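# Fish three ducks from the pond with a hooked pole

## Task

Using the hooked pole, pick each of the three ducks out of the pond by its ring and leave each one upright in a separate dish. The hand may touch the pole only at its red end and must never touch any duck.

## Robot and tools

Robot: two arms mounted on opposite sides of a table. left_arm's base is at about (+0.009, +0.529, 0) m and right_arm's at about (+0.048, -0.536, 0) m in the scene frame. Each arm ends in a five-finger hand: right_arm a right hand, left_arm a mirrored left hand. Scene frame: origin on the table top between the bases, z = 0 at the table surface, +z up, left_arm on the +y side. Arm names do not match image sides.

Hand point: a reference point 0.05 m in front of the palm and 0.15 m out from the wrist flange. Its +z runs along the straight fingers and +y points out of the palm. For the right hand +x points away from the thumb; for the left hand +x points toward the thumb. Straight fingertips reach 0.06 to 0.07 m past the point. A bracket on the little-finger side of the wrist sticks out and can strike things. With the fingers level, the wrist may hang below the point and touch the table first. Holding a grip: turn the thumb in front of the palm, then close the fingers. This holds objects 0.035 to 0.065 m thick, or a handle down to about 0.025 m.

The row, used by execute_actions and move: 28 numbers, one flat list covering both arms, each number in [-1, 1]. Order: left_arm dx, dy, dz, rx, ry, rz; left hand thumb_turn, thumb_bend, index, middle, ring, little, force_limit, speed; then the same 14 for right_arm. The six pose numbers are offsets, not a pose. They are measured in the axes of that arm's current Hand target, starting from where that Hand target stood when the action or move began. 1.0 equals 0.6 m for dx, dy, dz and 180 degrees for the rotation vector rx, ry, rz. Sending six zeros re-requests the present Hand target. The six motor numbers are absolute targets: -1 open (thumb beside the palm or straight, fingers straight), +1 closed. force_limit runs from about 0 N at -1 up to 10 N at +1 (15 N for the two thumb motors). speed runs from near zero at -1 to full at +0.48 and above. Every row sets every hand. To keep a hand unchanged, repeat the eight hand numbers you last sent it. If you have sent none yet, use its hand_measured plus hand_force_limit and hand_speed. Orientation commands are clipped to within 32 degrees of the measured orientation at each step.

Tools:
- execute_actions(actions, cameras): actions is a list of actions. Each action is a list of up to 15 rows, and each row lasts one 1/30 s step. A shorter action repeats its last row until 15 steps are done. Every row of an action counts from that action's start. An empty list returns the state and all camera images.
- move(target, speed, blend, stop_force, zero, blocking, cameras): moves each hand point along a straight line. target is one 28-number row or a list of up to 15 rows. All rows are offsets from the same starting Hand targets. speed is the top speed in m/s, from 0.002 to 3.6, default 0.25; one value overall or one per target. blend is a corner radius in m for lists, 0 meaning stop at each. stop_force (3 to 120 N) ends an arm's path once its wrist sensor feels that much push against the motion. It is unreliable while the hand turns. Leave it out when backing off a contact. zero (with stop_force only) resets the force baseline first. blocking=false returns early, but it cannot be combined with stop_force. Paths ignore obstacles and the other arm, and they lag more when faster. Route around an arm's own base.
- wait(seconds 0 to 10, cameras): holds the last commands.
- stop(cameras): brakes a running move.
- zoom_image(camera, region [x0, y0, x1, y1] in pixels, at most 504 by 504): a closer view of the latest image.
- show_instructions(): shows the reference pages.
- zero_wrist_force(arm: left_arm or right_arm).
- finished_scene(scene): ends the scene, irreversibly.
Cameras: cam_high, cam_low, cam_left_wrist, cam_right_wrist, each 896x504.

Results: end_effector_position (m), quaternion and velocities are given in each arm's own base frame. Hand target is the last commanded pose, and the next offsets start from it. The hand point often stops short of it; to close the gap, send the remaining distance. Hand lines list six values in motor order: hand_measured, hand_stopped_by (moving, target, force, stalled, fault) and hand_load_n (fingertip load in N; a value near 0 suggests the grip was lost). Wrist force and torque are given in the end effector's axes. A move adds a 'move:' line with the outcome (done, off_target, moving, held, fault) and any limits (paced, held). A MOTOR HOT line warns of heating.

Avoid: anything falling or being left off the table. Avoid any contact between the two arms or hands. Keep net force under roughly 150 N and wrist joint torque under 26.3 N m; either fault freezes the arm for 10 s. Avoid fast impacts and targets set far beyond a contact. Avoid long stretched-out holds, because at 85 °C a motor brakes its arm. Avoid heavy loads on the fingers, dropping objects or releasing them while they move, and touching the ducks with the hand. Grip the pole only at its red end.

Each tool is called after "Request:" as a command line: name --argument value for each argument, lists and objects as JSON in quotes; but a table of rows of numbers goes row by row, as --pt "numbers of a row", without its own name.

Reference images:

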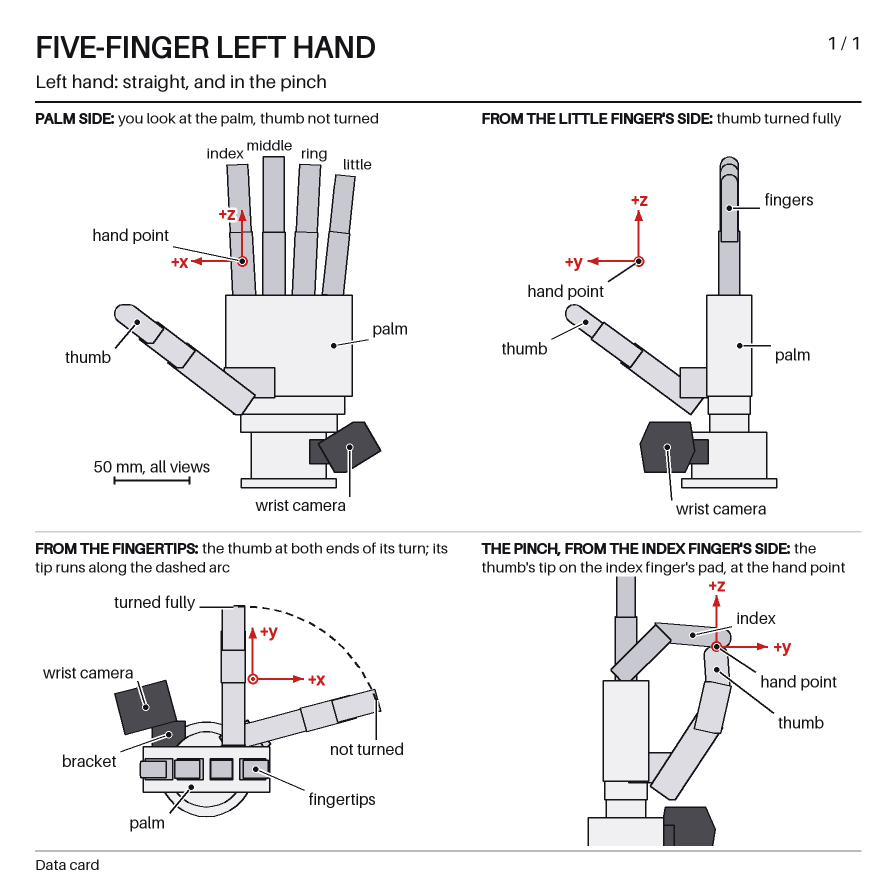

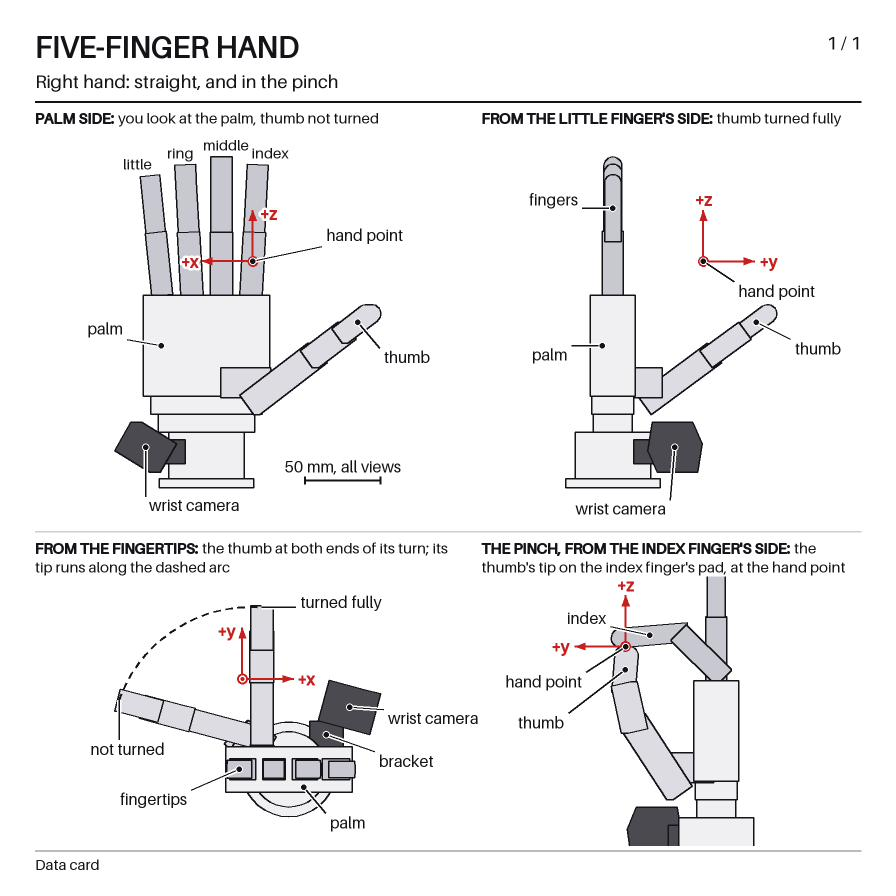

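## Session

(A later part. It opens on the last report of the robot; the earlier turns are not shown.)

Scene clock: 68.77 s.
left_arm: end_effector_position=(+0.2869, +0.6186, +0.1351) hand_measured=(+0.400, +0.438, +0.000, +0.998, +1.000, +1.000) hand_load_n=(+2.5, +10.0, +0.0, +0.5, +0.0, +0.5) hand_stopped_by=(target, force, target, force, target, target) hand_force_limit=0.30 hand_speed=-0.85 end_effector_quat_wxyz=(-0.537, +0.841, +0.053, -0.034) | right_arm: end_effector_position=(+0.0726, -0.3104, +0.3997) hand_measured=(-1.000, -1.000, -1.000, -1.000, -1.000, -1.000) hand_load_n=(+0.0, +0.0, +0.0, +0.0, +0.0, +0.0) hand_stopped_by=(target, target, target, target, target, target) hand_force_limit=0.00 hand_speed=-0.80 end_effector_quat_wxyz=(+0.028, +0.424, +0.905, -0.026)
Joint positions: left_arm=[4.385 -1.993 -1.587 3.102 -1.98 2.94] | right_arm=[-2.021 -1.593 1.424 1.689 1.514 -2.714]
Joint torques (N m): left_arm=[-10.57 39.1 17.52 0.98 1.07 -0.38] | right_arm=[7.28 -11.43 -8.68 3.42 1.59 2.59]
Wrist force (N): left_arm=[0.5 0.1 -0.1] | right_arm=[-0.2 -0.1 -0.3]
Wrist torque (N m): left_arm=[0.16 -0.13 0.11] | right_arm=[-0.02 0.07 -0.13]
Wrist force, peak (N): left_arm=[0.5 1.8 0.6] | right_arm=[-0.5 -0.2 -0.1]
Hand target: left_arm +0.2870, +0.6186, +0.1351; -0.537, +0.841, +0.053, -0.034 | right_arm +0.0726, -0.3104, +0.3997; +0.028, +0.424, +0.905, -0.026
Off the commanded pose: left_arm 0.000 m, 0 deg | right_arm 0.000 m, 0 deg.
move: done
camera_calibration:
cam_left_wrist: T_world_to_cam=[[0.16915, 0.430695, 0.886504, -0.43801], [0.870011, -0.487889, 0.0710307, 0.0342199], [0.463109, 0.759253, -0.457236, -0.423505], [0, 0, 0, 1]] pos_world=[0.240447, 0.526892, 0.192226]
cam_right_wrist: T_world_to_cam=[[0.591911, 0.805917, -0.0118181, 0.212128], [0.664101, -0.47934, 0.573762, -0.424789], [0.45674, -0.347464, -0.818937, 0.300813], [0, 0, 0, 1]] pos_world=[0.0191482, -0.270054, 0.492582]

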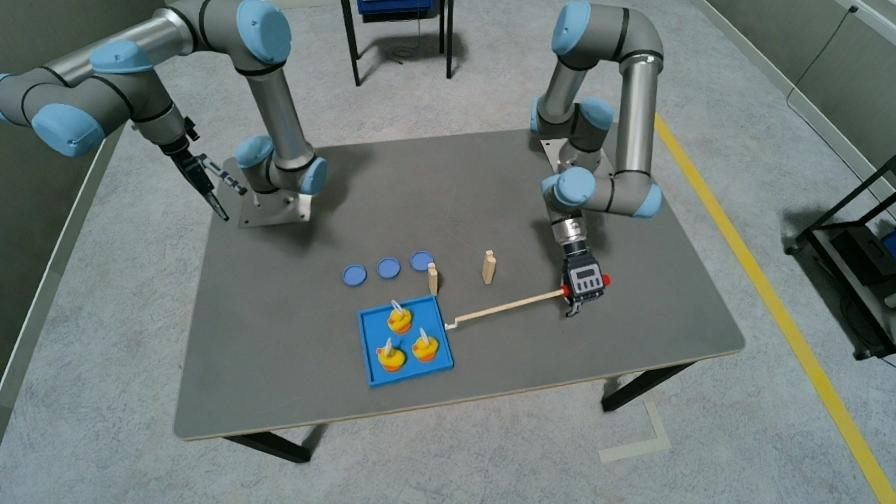

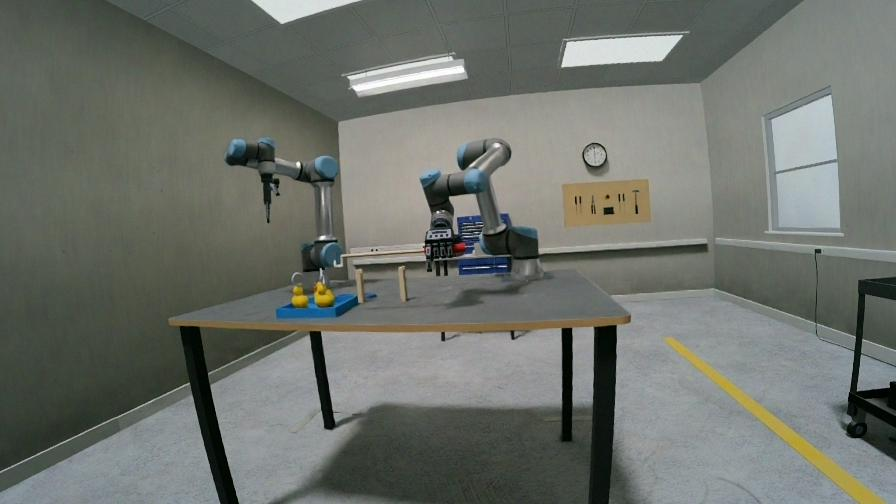

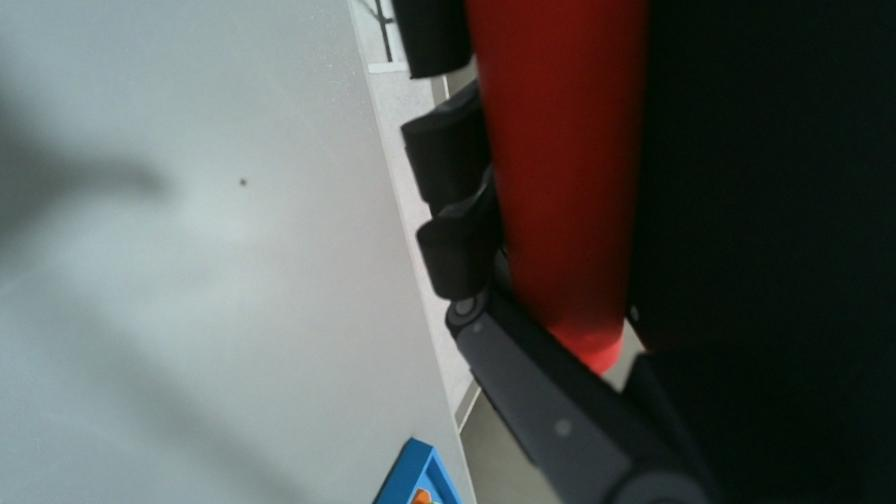

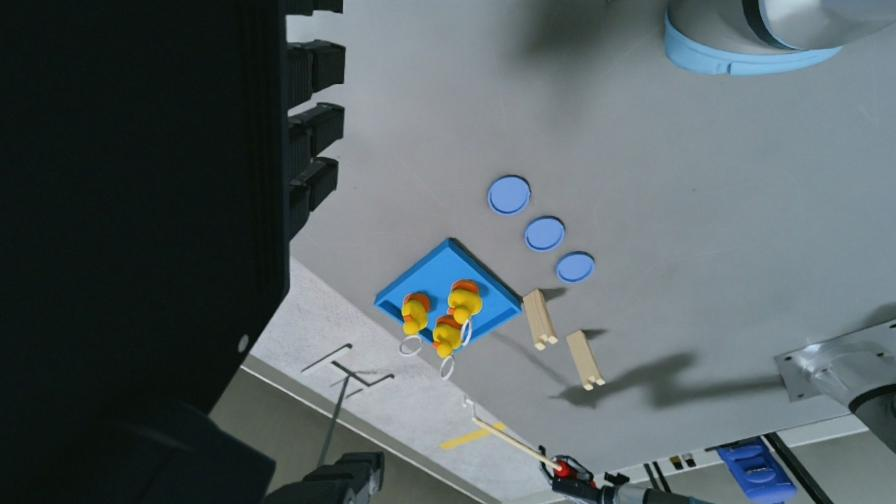

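Request:
move --pt "-0.0015 0.055 0.0122 0 0 0 0.4 0.95 0.0 1 1 1 0.3 -0.85 0 0 0 0 0 0 -1 -1 -1 -1 -1 -1 0 -0.8" --pt "0.0485 0.0548 0.0125 0 0 0 0.4 0.95 0.0 1 1 1 0.3 -0.85 0 0 0 0 0 0 -1 -1 -1 -1 -1 -1 0 -0.8" --speed 0.08 --blend 0.005 --cameras '["cam_right_wrist", "cam_low", "cam_high"]'

Request:
zoom_image --camera "cam_right_wrist" --region '[400, 330, 500, 430]'

Request:
zoom_image --camera "cam_high" --region '[400, 300, 480, 380]'

Request:
zoom_image --camera "cam_low" --region '[290, 250, 360, 310]'

Scene clock: 71.93 s.
left_arm: end_effector_position=(+0.3167, +0.6152, +0.1020) hand_measured=(+0.400, +0.438, +0.000, +0.998, +1.000, +1.000) hand_load_n=(+3.0, +10.0, +0.0, +0.0, +0.0, +0.0) hand_stopped_by=(target, force, target, force, target, target) hand_force_limit=0.30 hand_speed=-0.85 end_effector_quat_wxyz=(-0.537, +0.841, +0.053, -0.034) | right_arm: end_effector_position=(+0.0726, -0.3104, +0.3997) hand_measured=(-1.000, -1.000, -1.000, -1.000, -1.000, -1.000) hand_load_n=(+0.5, +0.0, +0.0, +0.0, +0.0, +0.0) hand_stopped_by=(target, target, target, target, target, target) hand_force_limit=0.00 hand_speed=-0.80 end_effector_quat_wxyz=(+0.028, +0.424, +0.905, -0.026)
Joint positions: left_arm=[4.325 -2.063 -1.576 3.148 -2.032 2.91] | right_arm=[-2.021 -1.593 1.424 1.689 1.514 -2.714]
Joint torques (N m): left_arm=[3.99 42.04 19.08 2.6 0.9 2.88] | right_arm=[7.02 -11.18 -8.45 3.36 1.45 2.56]
Wrist force (N): left_arm=[0.5 0.1 0.1] | right_arm=[-0.2 0.0 -0.2]
Wrist torque (N m): left_arm=[0.15 -0.11 0.08] | right_arm=[-0.02 0.07 -0.13]
Wrist force, peak (N): left_arm=[1.5 0.2 -0.1] | right_arm=[-0.4 -0.3 0.0]
Hand target: left_arm +0.3167, +0.6152, +0.1021; -0.537, +0.841, +0.053, -0.034 | right_arm +0.0726, -0.3104, +0.3997; +0.028, +0.424, +0.905, -0.026
Off the commanded pose: left_arm 0.000 m, 0 deg | right_arm 0.000 m, 0 deg.
move: done
camera_calibration:
cam_right_wrist: T_world_to_cam=[[0.591911, 0.805917, -0.0118181, 0.212128], [0.664101, -0.47934, 0.573762, -0.424789], [0.45674, -0.347464, -0.818937, 0.300813], [0, 0, 0, 1]] pos_world=[0.0191482, -0.270054, 0.492582]
Images, in order (width x height): cam_high 896x504, cam_low 896x504, cam_right_wrist 896x504.

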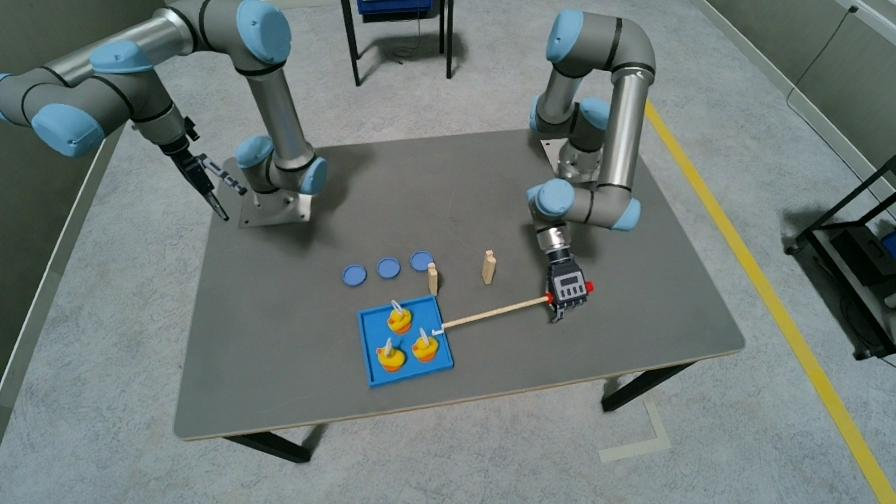

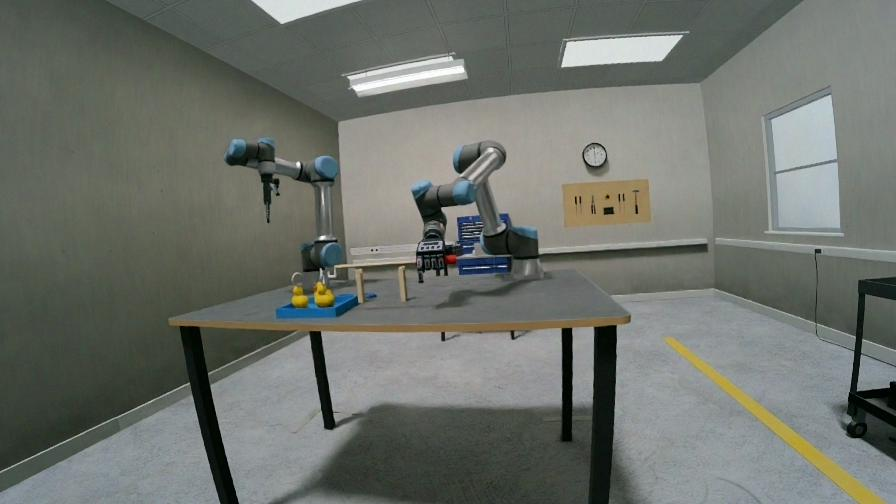

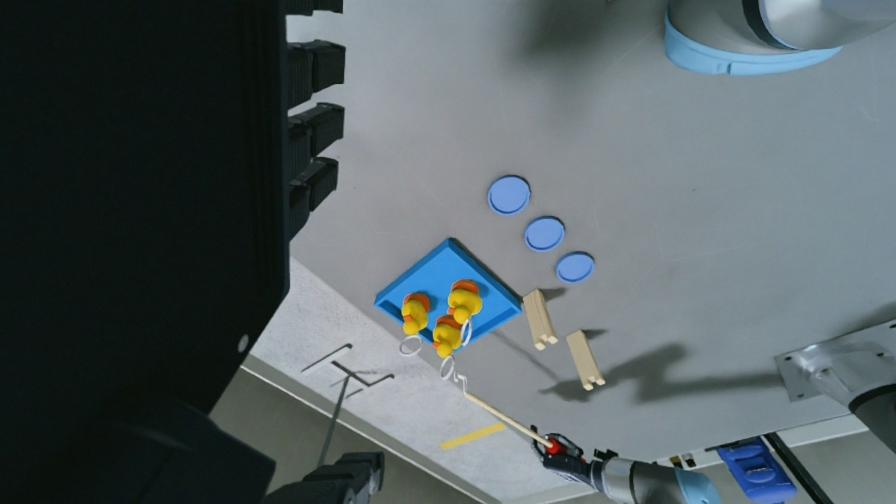

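Scaled by 5.040.

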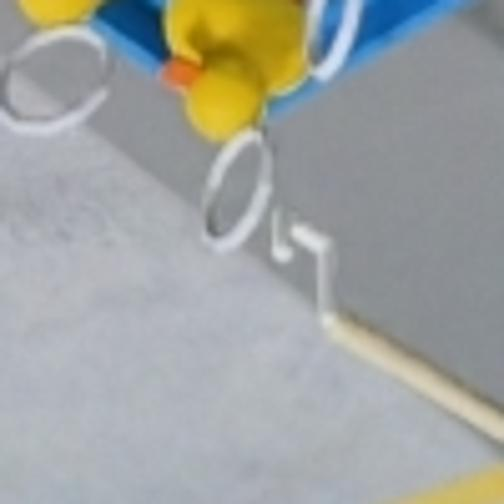

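Scaled by 6.300.

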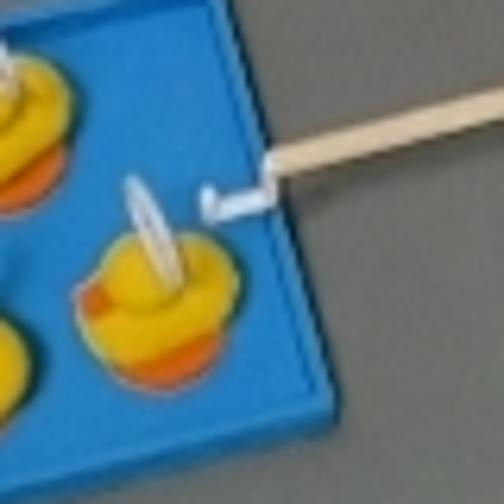

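Scaled by 7.200.

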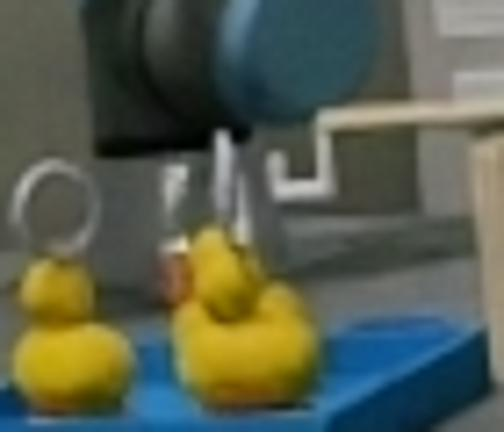

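Request:
move --pt "0.0006 0.0025 0.0067 0 0 0 0.4 0.95 0.0 1 1 1 0.3 -0.85 0 0 0 0 0 0 -1 -1 -1 -1 -1 -1 0 -0.8" --pt "0.0567 0.0023 0.007 0 0 0 0.4 0.95 0.0 1 1 1 0.3 -0.85 0 0 0 0 0 0 -1 -1 -1 -1 -1 -1 0 -0.8" --speed 0.05 --blend 0.003 --cameras '["cam_right_wrist", "cam_low", "cam_high"]'

Request:
zoom_image --camera "cam_right_wrist" --region '[400, 330, 500, 430]'

Request:
zoom_image --camera "cam_high" --region '[400, 300, 480, 380]'

Request:
zoom_image --camera "cam_low" --region '[290, 250, 360, 310]'

Scene clock: 73.90 s.
left_arm: end_effector_position=(+0.3501, +0.6226, +0.0989) hand_measured=(+0.400, +0.438, +0.000, +0.998, +1.000, +1.000) hand_load_n=(+3.0, +10.5, +0.0, +0.0, +0.0, +0.0) hand_stopped_by=(target, force, target, force, target, target) hand_force_limit=0.30 hand_speed=-0.85 end_effector_quat_wxyz=(-0.537, +0.841, +0.053, -0.034) end_effector_velocity=(-0.001, -0.001, +0.000) end_effector_angular_velocity=(-0.001, +0.000, -0.002) | right_arm: end_effector_position=(+0.0726, -0.3104, +0.3997) hand_measured=(-1.000, -1.000, -1.000, -1.000, -1.000, -1.000) hand_load_n=(-0.5, +0.0, +0.5, +0.0, +0.0, +0.0) hand_stopped_by=(target, target, target, target, target, target) hand_force_limit=0.00 hand_speed=-0.80 end_effector_quat_wxyz=(+0.028, +0.424, +0.905, -0.026)
Joint positions: left_arm=[4.272 -2.127 -1.484 3.106 -2.08 2.88] | right_arm=[-2.021 -1.593 1.424 1.689 1.514 -2.714]
Joint velocities: left_arm=[0.002 0.003 -0.005 0.002 0.004 0.002] | right_arm=[within noise]
Joint torques (N m): left_arm=[9.55 47.68 11.31 2.54 1.29 2.87] | right_arm=[6.76 -11.1 -8.43 3.39 1.47 2.54]
Wrist force (N): left_arm=[0.4 0.0 0.5] | right_arm=[-0.2 -0.2 -0.2]
Wrist torque (N m): left_arm=[0.10 -0.13 0.19] | right_arm=[-0.05 0.08 -0.13]
Wrist force, peak (N): left_arm=[1.3 0.1 0.6] | right_arm=[-0.5 -0.3 0.0]
Hand target: left_arm +0.3500, +0.6227, +0.0990; -0.537, +0.841, +0.053, -0.034 | right_arm +0.0726, -0.3104, +0.3997; +0.028, +0.424, +0.905, -0.026
Off the commanded pose: left_arm 0.000 m, 0 deg | right_arm 0.000 m, 0 deg.
move: done; blend cut to 0.0022 m at target 1
camera_calibration:
cam_right_wrist: T_world_to_cam=[[0.591911, 0.805917, -0.0118181, 0.212128], [0.664101, -0.47934, 0.573762, -0.424789], [0.45674, -0.347464, -0.818937, 0.300813], [0, 0, 0, 1]] pos_world=[0.0191482, -0.270054, 0.492582]
Images, in order (width x height): cam_high 896x504, cam_low 896x504, cam_right_wrist 896x504.

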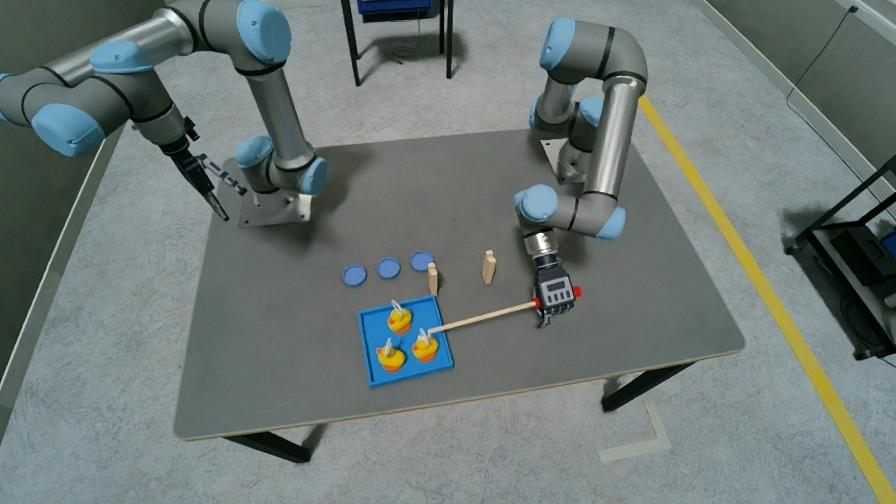

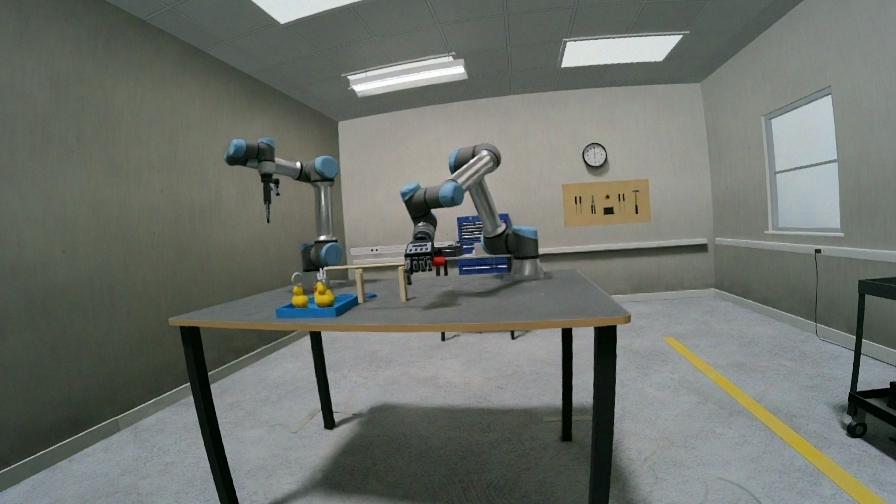

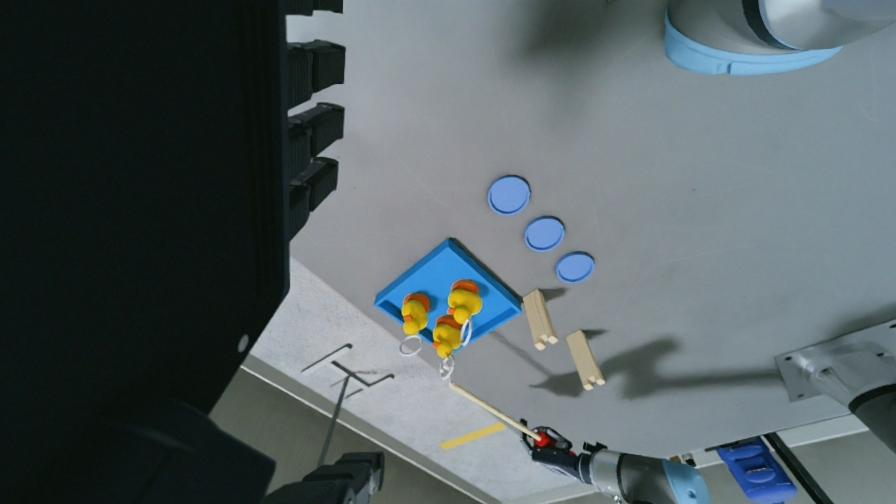

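Scaled by 5.040.

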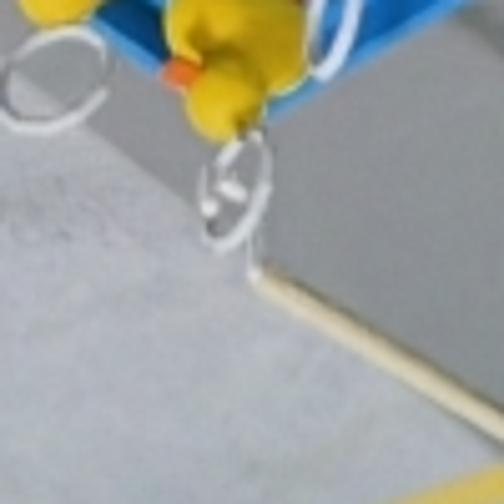

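Scaled by 6.300.

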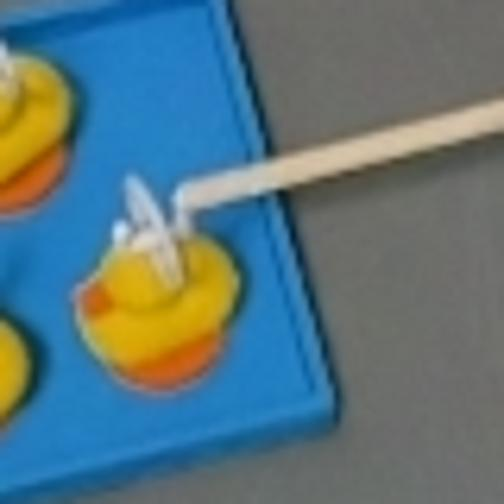

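Scaled by 7.200.

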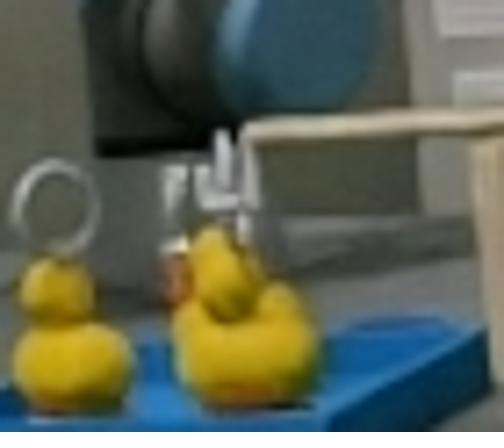

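Request:
move --target '[0, -0.0756, -0.035, 0, 0, 0, 0.4, 0.95, 0.0, 1, 1, 1, 0.3, -0.85, 0, 0, 0, 0, 0, 0, -1, -1, -1, -1, -1, -1, 0, -0.8]' --speed 0.04 --cameras '["cam_right_wrist", "cam_low", "cam_high", "cam_left_wrist"]'

Request:
zoom_image --camera "cam_low" --region '[290, 240, 360, 310]'

Request:
zoom_image --camera "cam_high" --region '[400, 290, 480, 370]'

Scene clock: 75.87 s.
left_arm: end_effector_position=(+0.3501, +0.6228, +0.1492) hand_measured=(+0.400, +0.438, +0.000, +0.998, +1.000, +1.000) hand_load_n=(+2.0, +10.5, +0.0, +0.0, +0.0, +0.0) hand_stopped_by=(target, force, target, force, target, target) hand_force_limit=0.30 hand_speed=-0.85 end_effector_quat_wxyz=(-0.537, +0.841, +0.053, -0.034) end_effector_velocity=(+0.000, +0.000, -0.002) end_effector_angular_velocity=(+0.001, -0.001, +0.001) | right_arm: end_effector_position=(+0.0726, -0.3104, +0.3997) hand_measured=(-1.000, -1.000, -1.000, -1.000, -1.000, -1.000) hand_load_n=(+0.0, +0.0, +0.0, +0.0, +0.0, +0.0) hand_stopped_by=(target, target, target, target, target, target) hand_force_limit=0.00 hand_speed=-0.80 end_effector_quat_wxyz=(+0.028, +0.424, +0.905, -0.026)
Joint positions: left_arm=[4.272 -2.079 -1.42 2.996 -2.08 2.881] | right_arm=[-2.021 -1.593 1.424 1.689 1.514 -2.714]
Joint velocities: left_arm=[0 -0.001 -0.003 0.005 0 -0.001] | right_arm=[within noise]
Joint torques (N m): left_arm=[5.68 28.95 12.32 2.78 0.5 0.81] | right_arm=[7.01 -11.09 -8.49 3.27 1.42 2.5]
Wrist force (N): left_arm=[0.7 0.6 0.4] | right_arm=[-0.1 -0.2 -0.1]
Wrist torque (N m): left_arm=[0.13 -0.23 0.22] | right_arm=[-0.04 0.05 -0.13]
Wrist force, peak (N): left_arm=[0.7 0.9 0.5] | right_arm=[-0.5 -0.3 -0.2]
Hand target: left_arm +0.3501, +0.6228, +0.1490; -0.537, +0.841, +0.053, -0.034 | right_arm +0.0726, -0.3104, +0.3997; +0.028, +0.424, +0.905, -0.026
Off the commanded pose: left_arm 0.000 m, 0 deg | right_arm 0.000 m, 0 deg.
move: done
camera_calibration:
cam_left_wrist: T_world_to_cam=[[0.169178, 0.430484, 0.886602, -0.462908], [0.869941, -0.488024, 0.0709582, -0.0195223], [0.463229, 0.759287, -0.457058, -0.44956], [0, 0, 0, 1]] pos_world=[0.303546, 0.531092, 0.206326]
cam_right_wrist: T_world_to_cam=[[0.591911, 0.805917, -0.0118181, 0.212128], [0.664101, -0.47934, 0.573762, -0.424789], [0.45674, -0.347464, -0.818937, 0.300813], [0, 0, 0, 1]] pos_world=[0.0191482, -0.270054, 0.492582]

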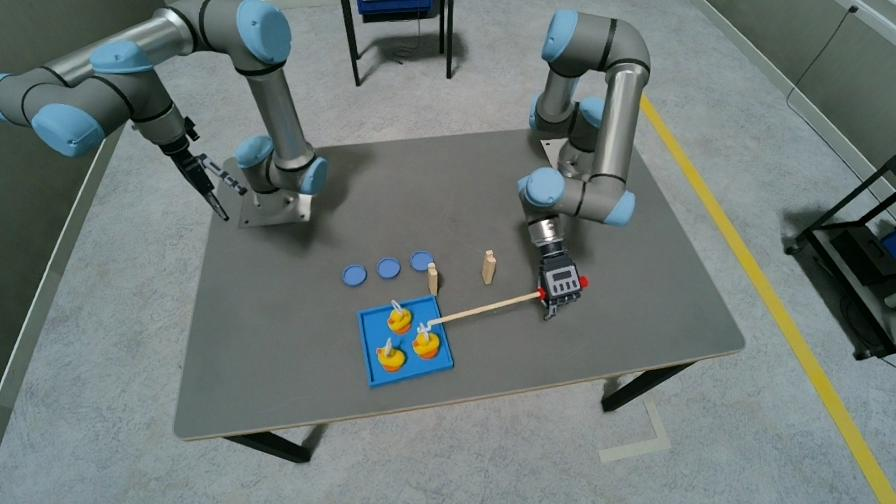

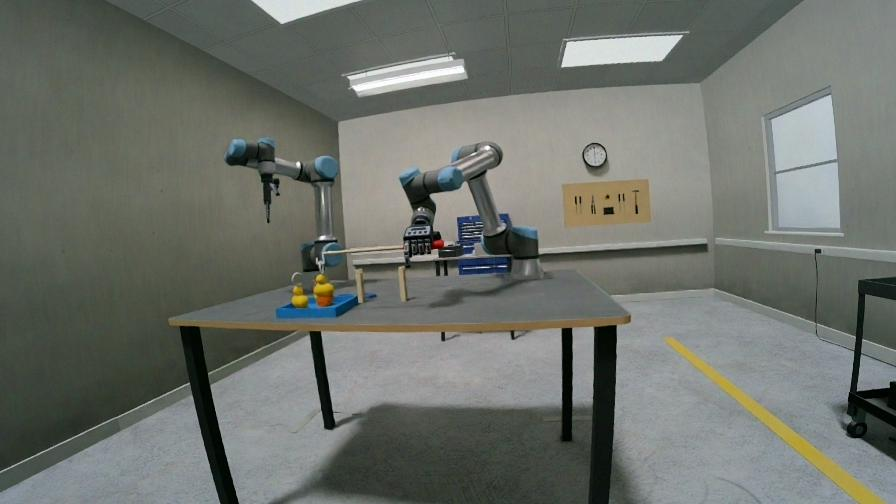

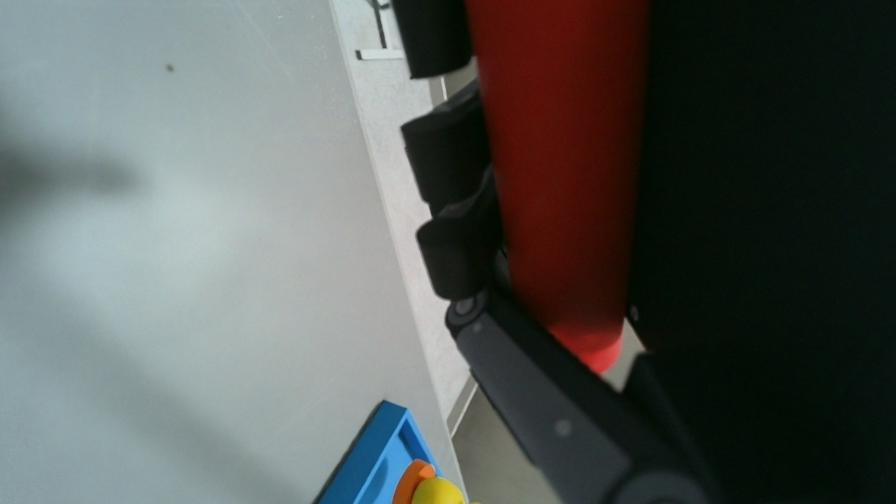

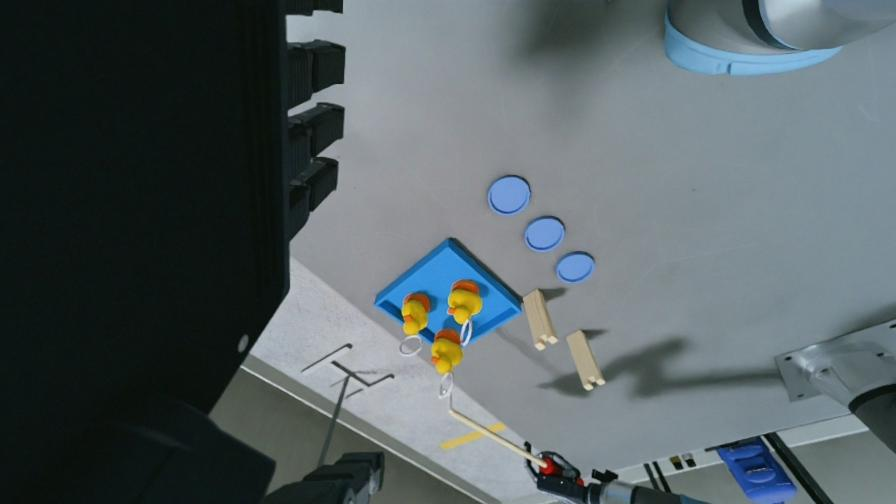

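Scaled by 7.200.

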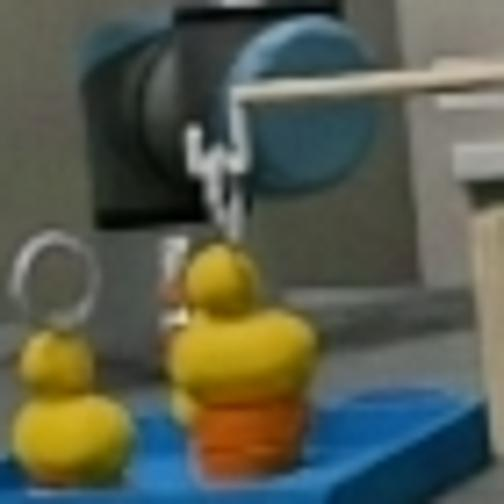

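Scaled by 6.300.

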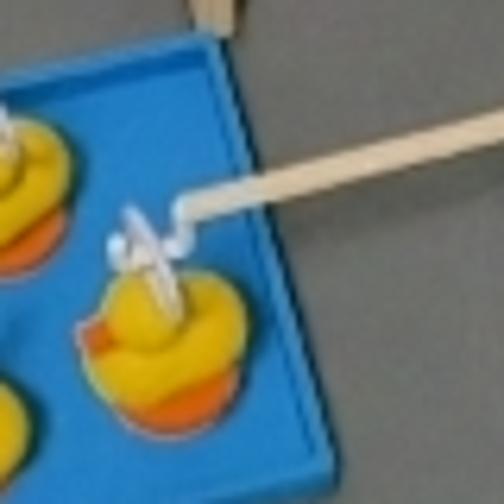

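Request:
move --target '[0, -0.2267, -0.105, 0, 0, 0, 0.4, 0.95, 0.0, 1, 1, 1, 0.3, -0.85, 0, 0, 0, 0, 0, 0, -1, -1, -1, -1, -1, -1, 0, -0.8]' --speed 0.08 --cameras '["cam_right_wrist", "cam_low", "cam_high", "cam_left_wrist"]'

Request:
zoom_image --camera "cam_low" --region '[280, 180, 390, 320]'

Request:
zoom_image --camera "cam_high" --region '[390, 270, 490, 370]'

Request:
zoom_image --camera "cam_right_wrist" --region '[380, 280, 530, 450]'

Scene clock: 80.13 s.
left_arm: end_effector_position=(+0.3502, +0.6230, +0.2989) hand_measured=(+0.400, +0.438, +0.000, +0.998, +1.000, +1.000) hand_load_n=(+2.0, +10.5, +0.0, +0.0, +0.0, +0.0) hand_stopped_by=(target, force, target, force, target, target) hand_force_limit=0.30 hand_speed=-0.85 end_effector_quat_wxyz=(-0.537, +0.841, +0.053, -0.034) | right_arm: end_effector_position=(+0.0726, -0.3104, +0.3997) hand_measured=(-1.000, -1.000, -1.000, -1.000, -1.000, -1.000) hand_load_n=(+0.5, +0.0, +0.0, +0.0, +0.0, +0.0) hand_stopped_by=(target, target, target, target, target, target) hand_force_limit=0.00 hand_speed=-0.80 end_effector_quat_wxyz=(+0.028, +0.424, +0.905, -0.026)
Joint positions: left_arm=[4.272 -2.014 -1.128 2.638 -2.08 2.881] | right_arm=[-2.021 -1.593 1.424 1.689 1.514 -2.714]
Joint torques (N m): left_arm=[-8.64 27.34 21.07 1.65 -1.24 -2.18] | right_arm=[6.78 -11.02 -8.34 3.21 1.45 2.55]
Wrist force (N): left_arm=[0.5 1.0 0.5] | right_arm=[-0.2 -0.4 0.0]
Wrist torque (N m): left_arm=[0.18 -0.19 0.22] | right_arm=[-0.09 0.07 -0.14]
Wrist force, peak (N): left_arm=[0.8 2.0 1.1] | right_arm=[-0.3 -0.4 -0.2]
Hand target: left_arm +0.3502, +0.6230, +0.2989; -0.537, +0.841, +0.053, -0.034 | right_arm +0.0726, -0.3104, +0.3997; +0.028, +0.424, +0.905, -0.026
Off the commanded pose: left_arm 0.000 m, 0 deg | right_arm 0.000 m, 0 deg.
move: done
camera_calibration:
cam_left_wrist: T_world_to_cam=[[0.16929, 0.430556, 0.886545, -0.595788], [0.869912, -0.488081, 0.0709254, -0.0300833], [0.463243, 0.759209, -0.457173, -0.381258], [0, 0, 0, 1]] pos_world=[0.303646, 0.531292, 0.356026]
cam_right_wrist: T_world_to_cam=[[0.591911, 0.805917, -0.0118181, 0.212128], [0.664101, -0.47934, 0.573762, -0.424789], [0.45674, -0.347464, -0.818937, 0.300813], [0, 0, 0, 1]] pos_world=[0.0191482, -0.270054, 0.492582]

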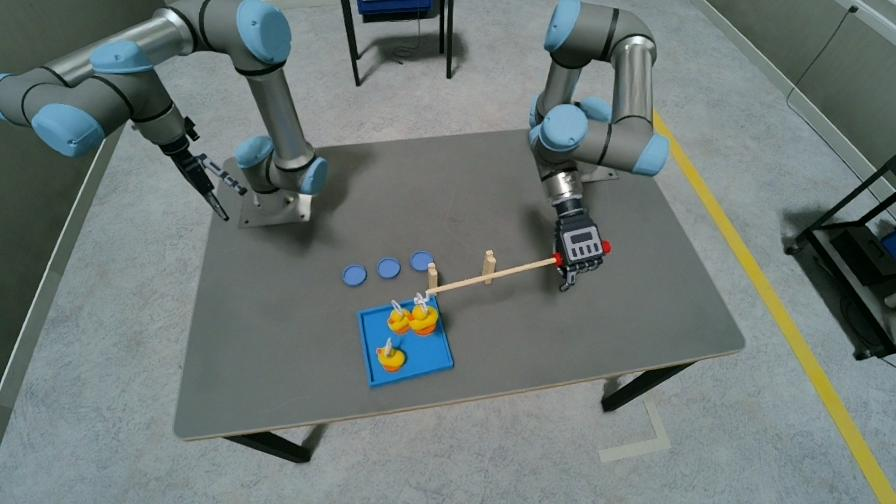

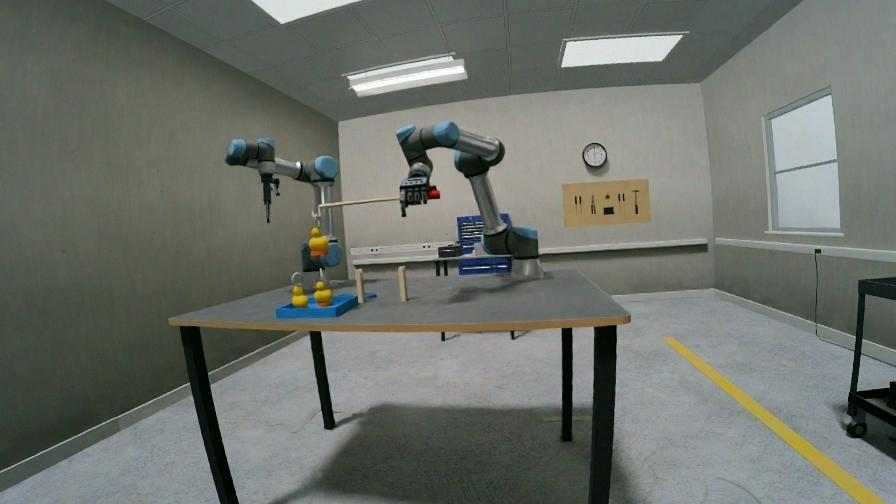

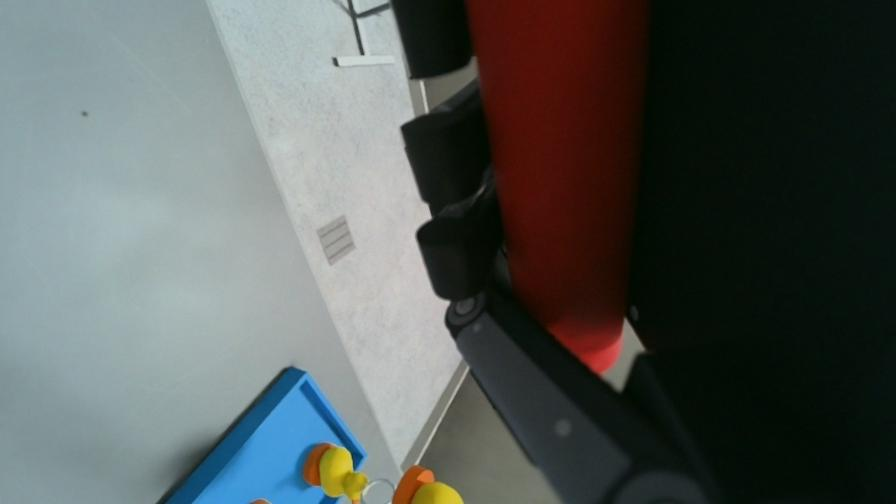

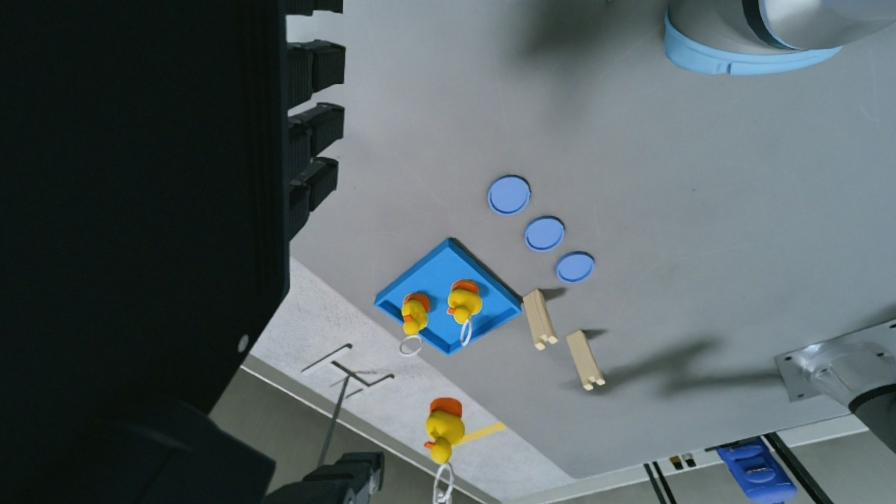

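Scaled by 3.600.

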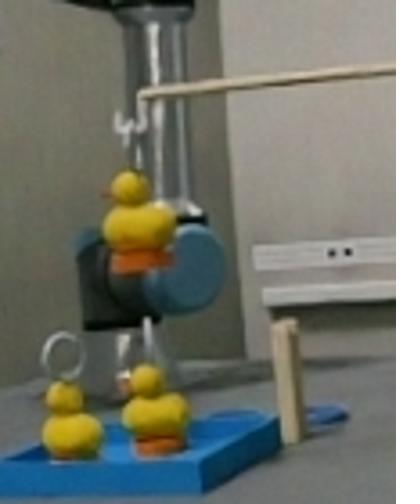

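Scaled by 5.040.

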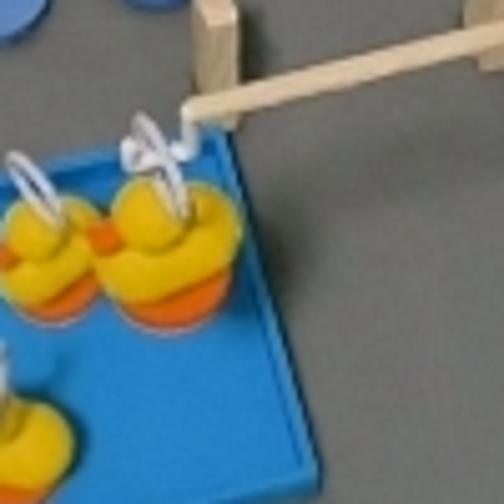

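Scaled by 2.965.

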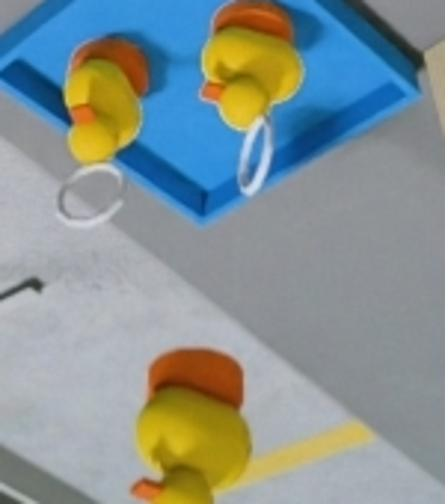

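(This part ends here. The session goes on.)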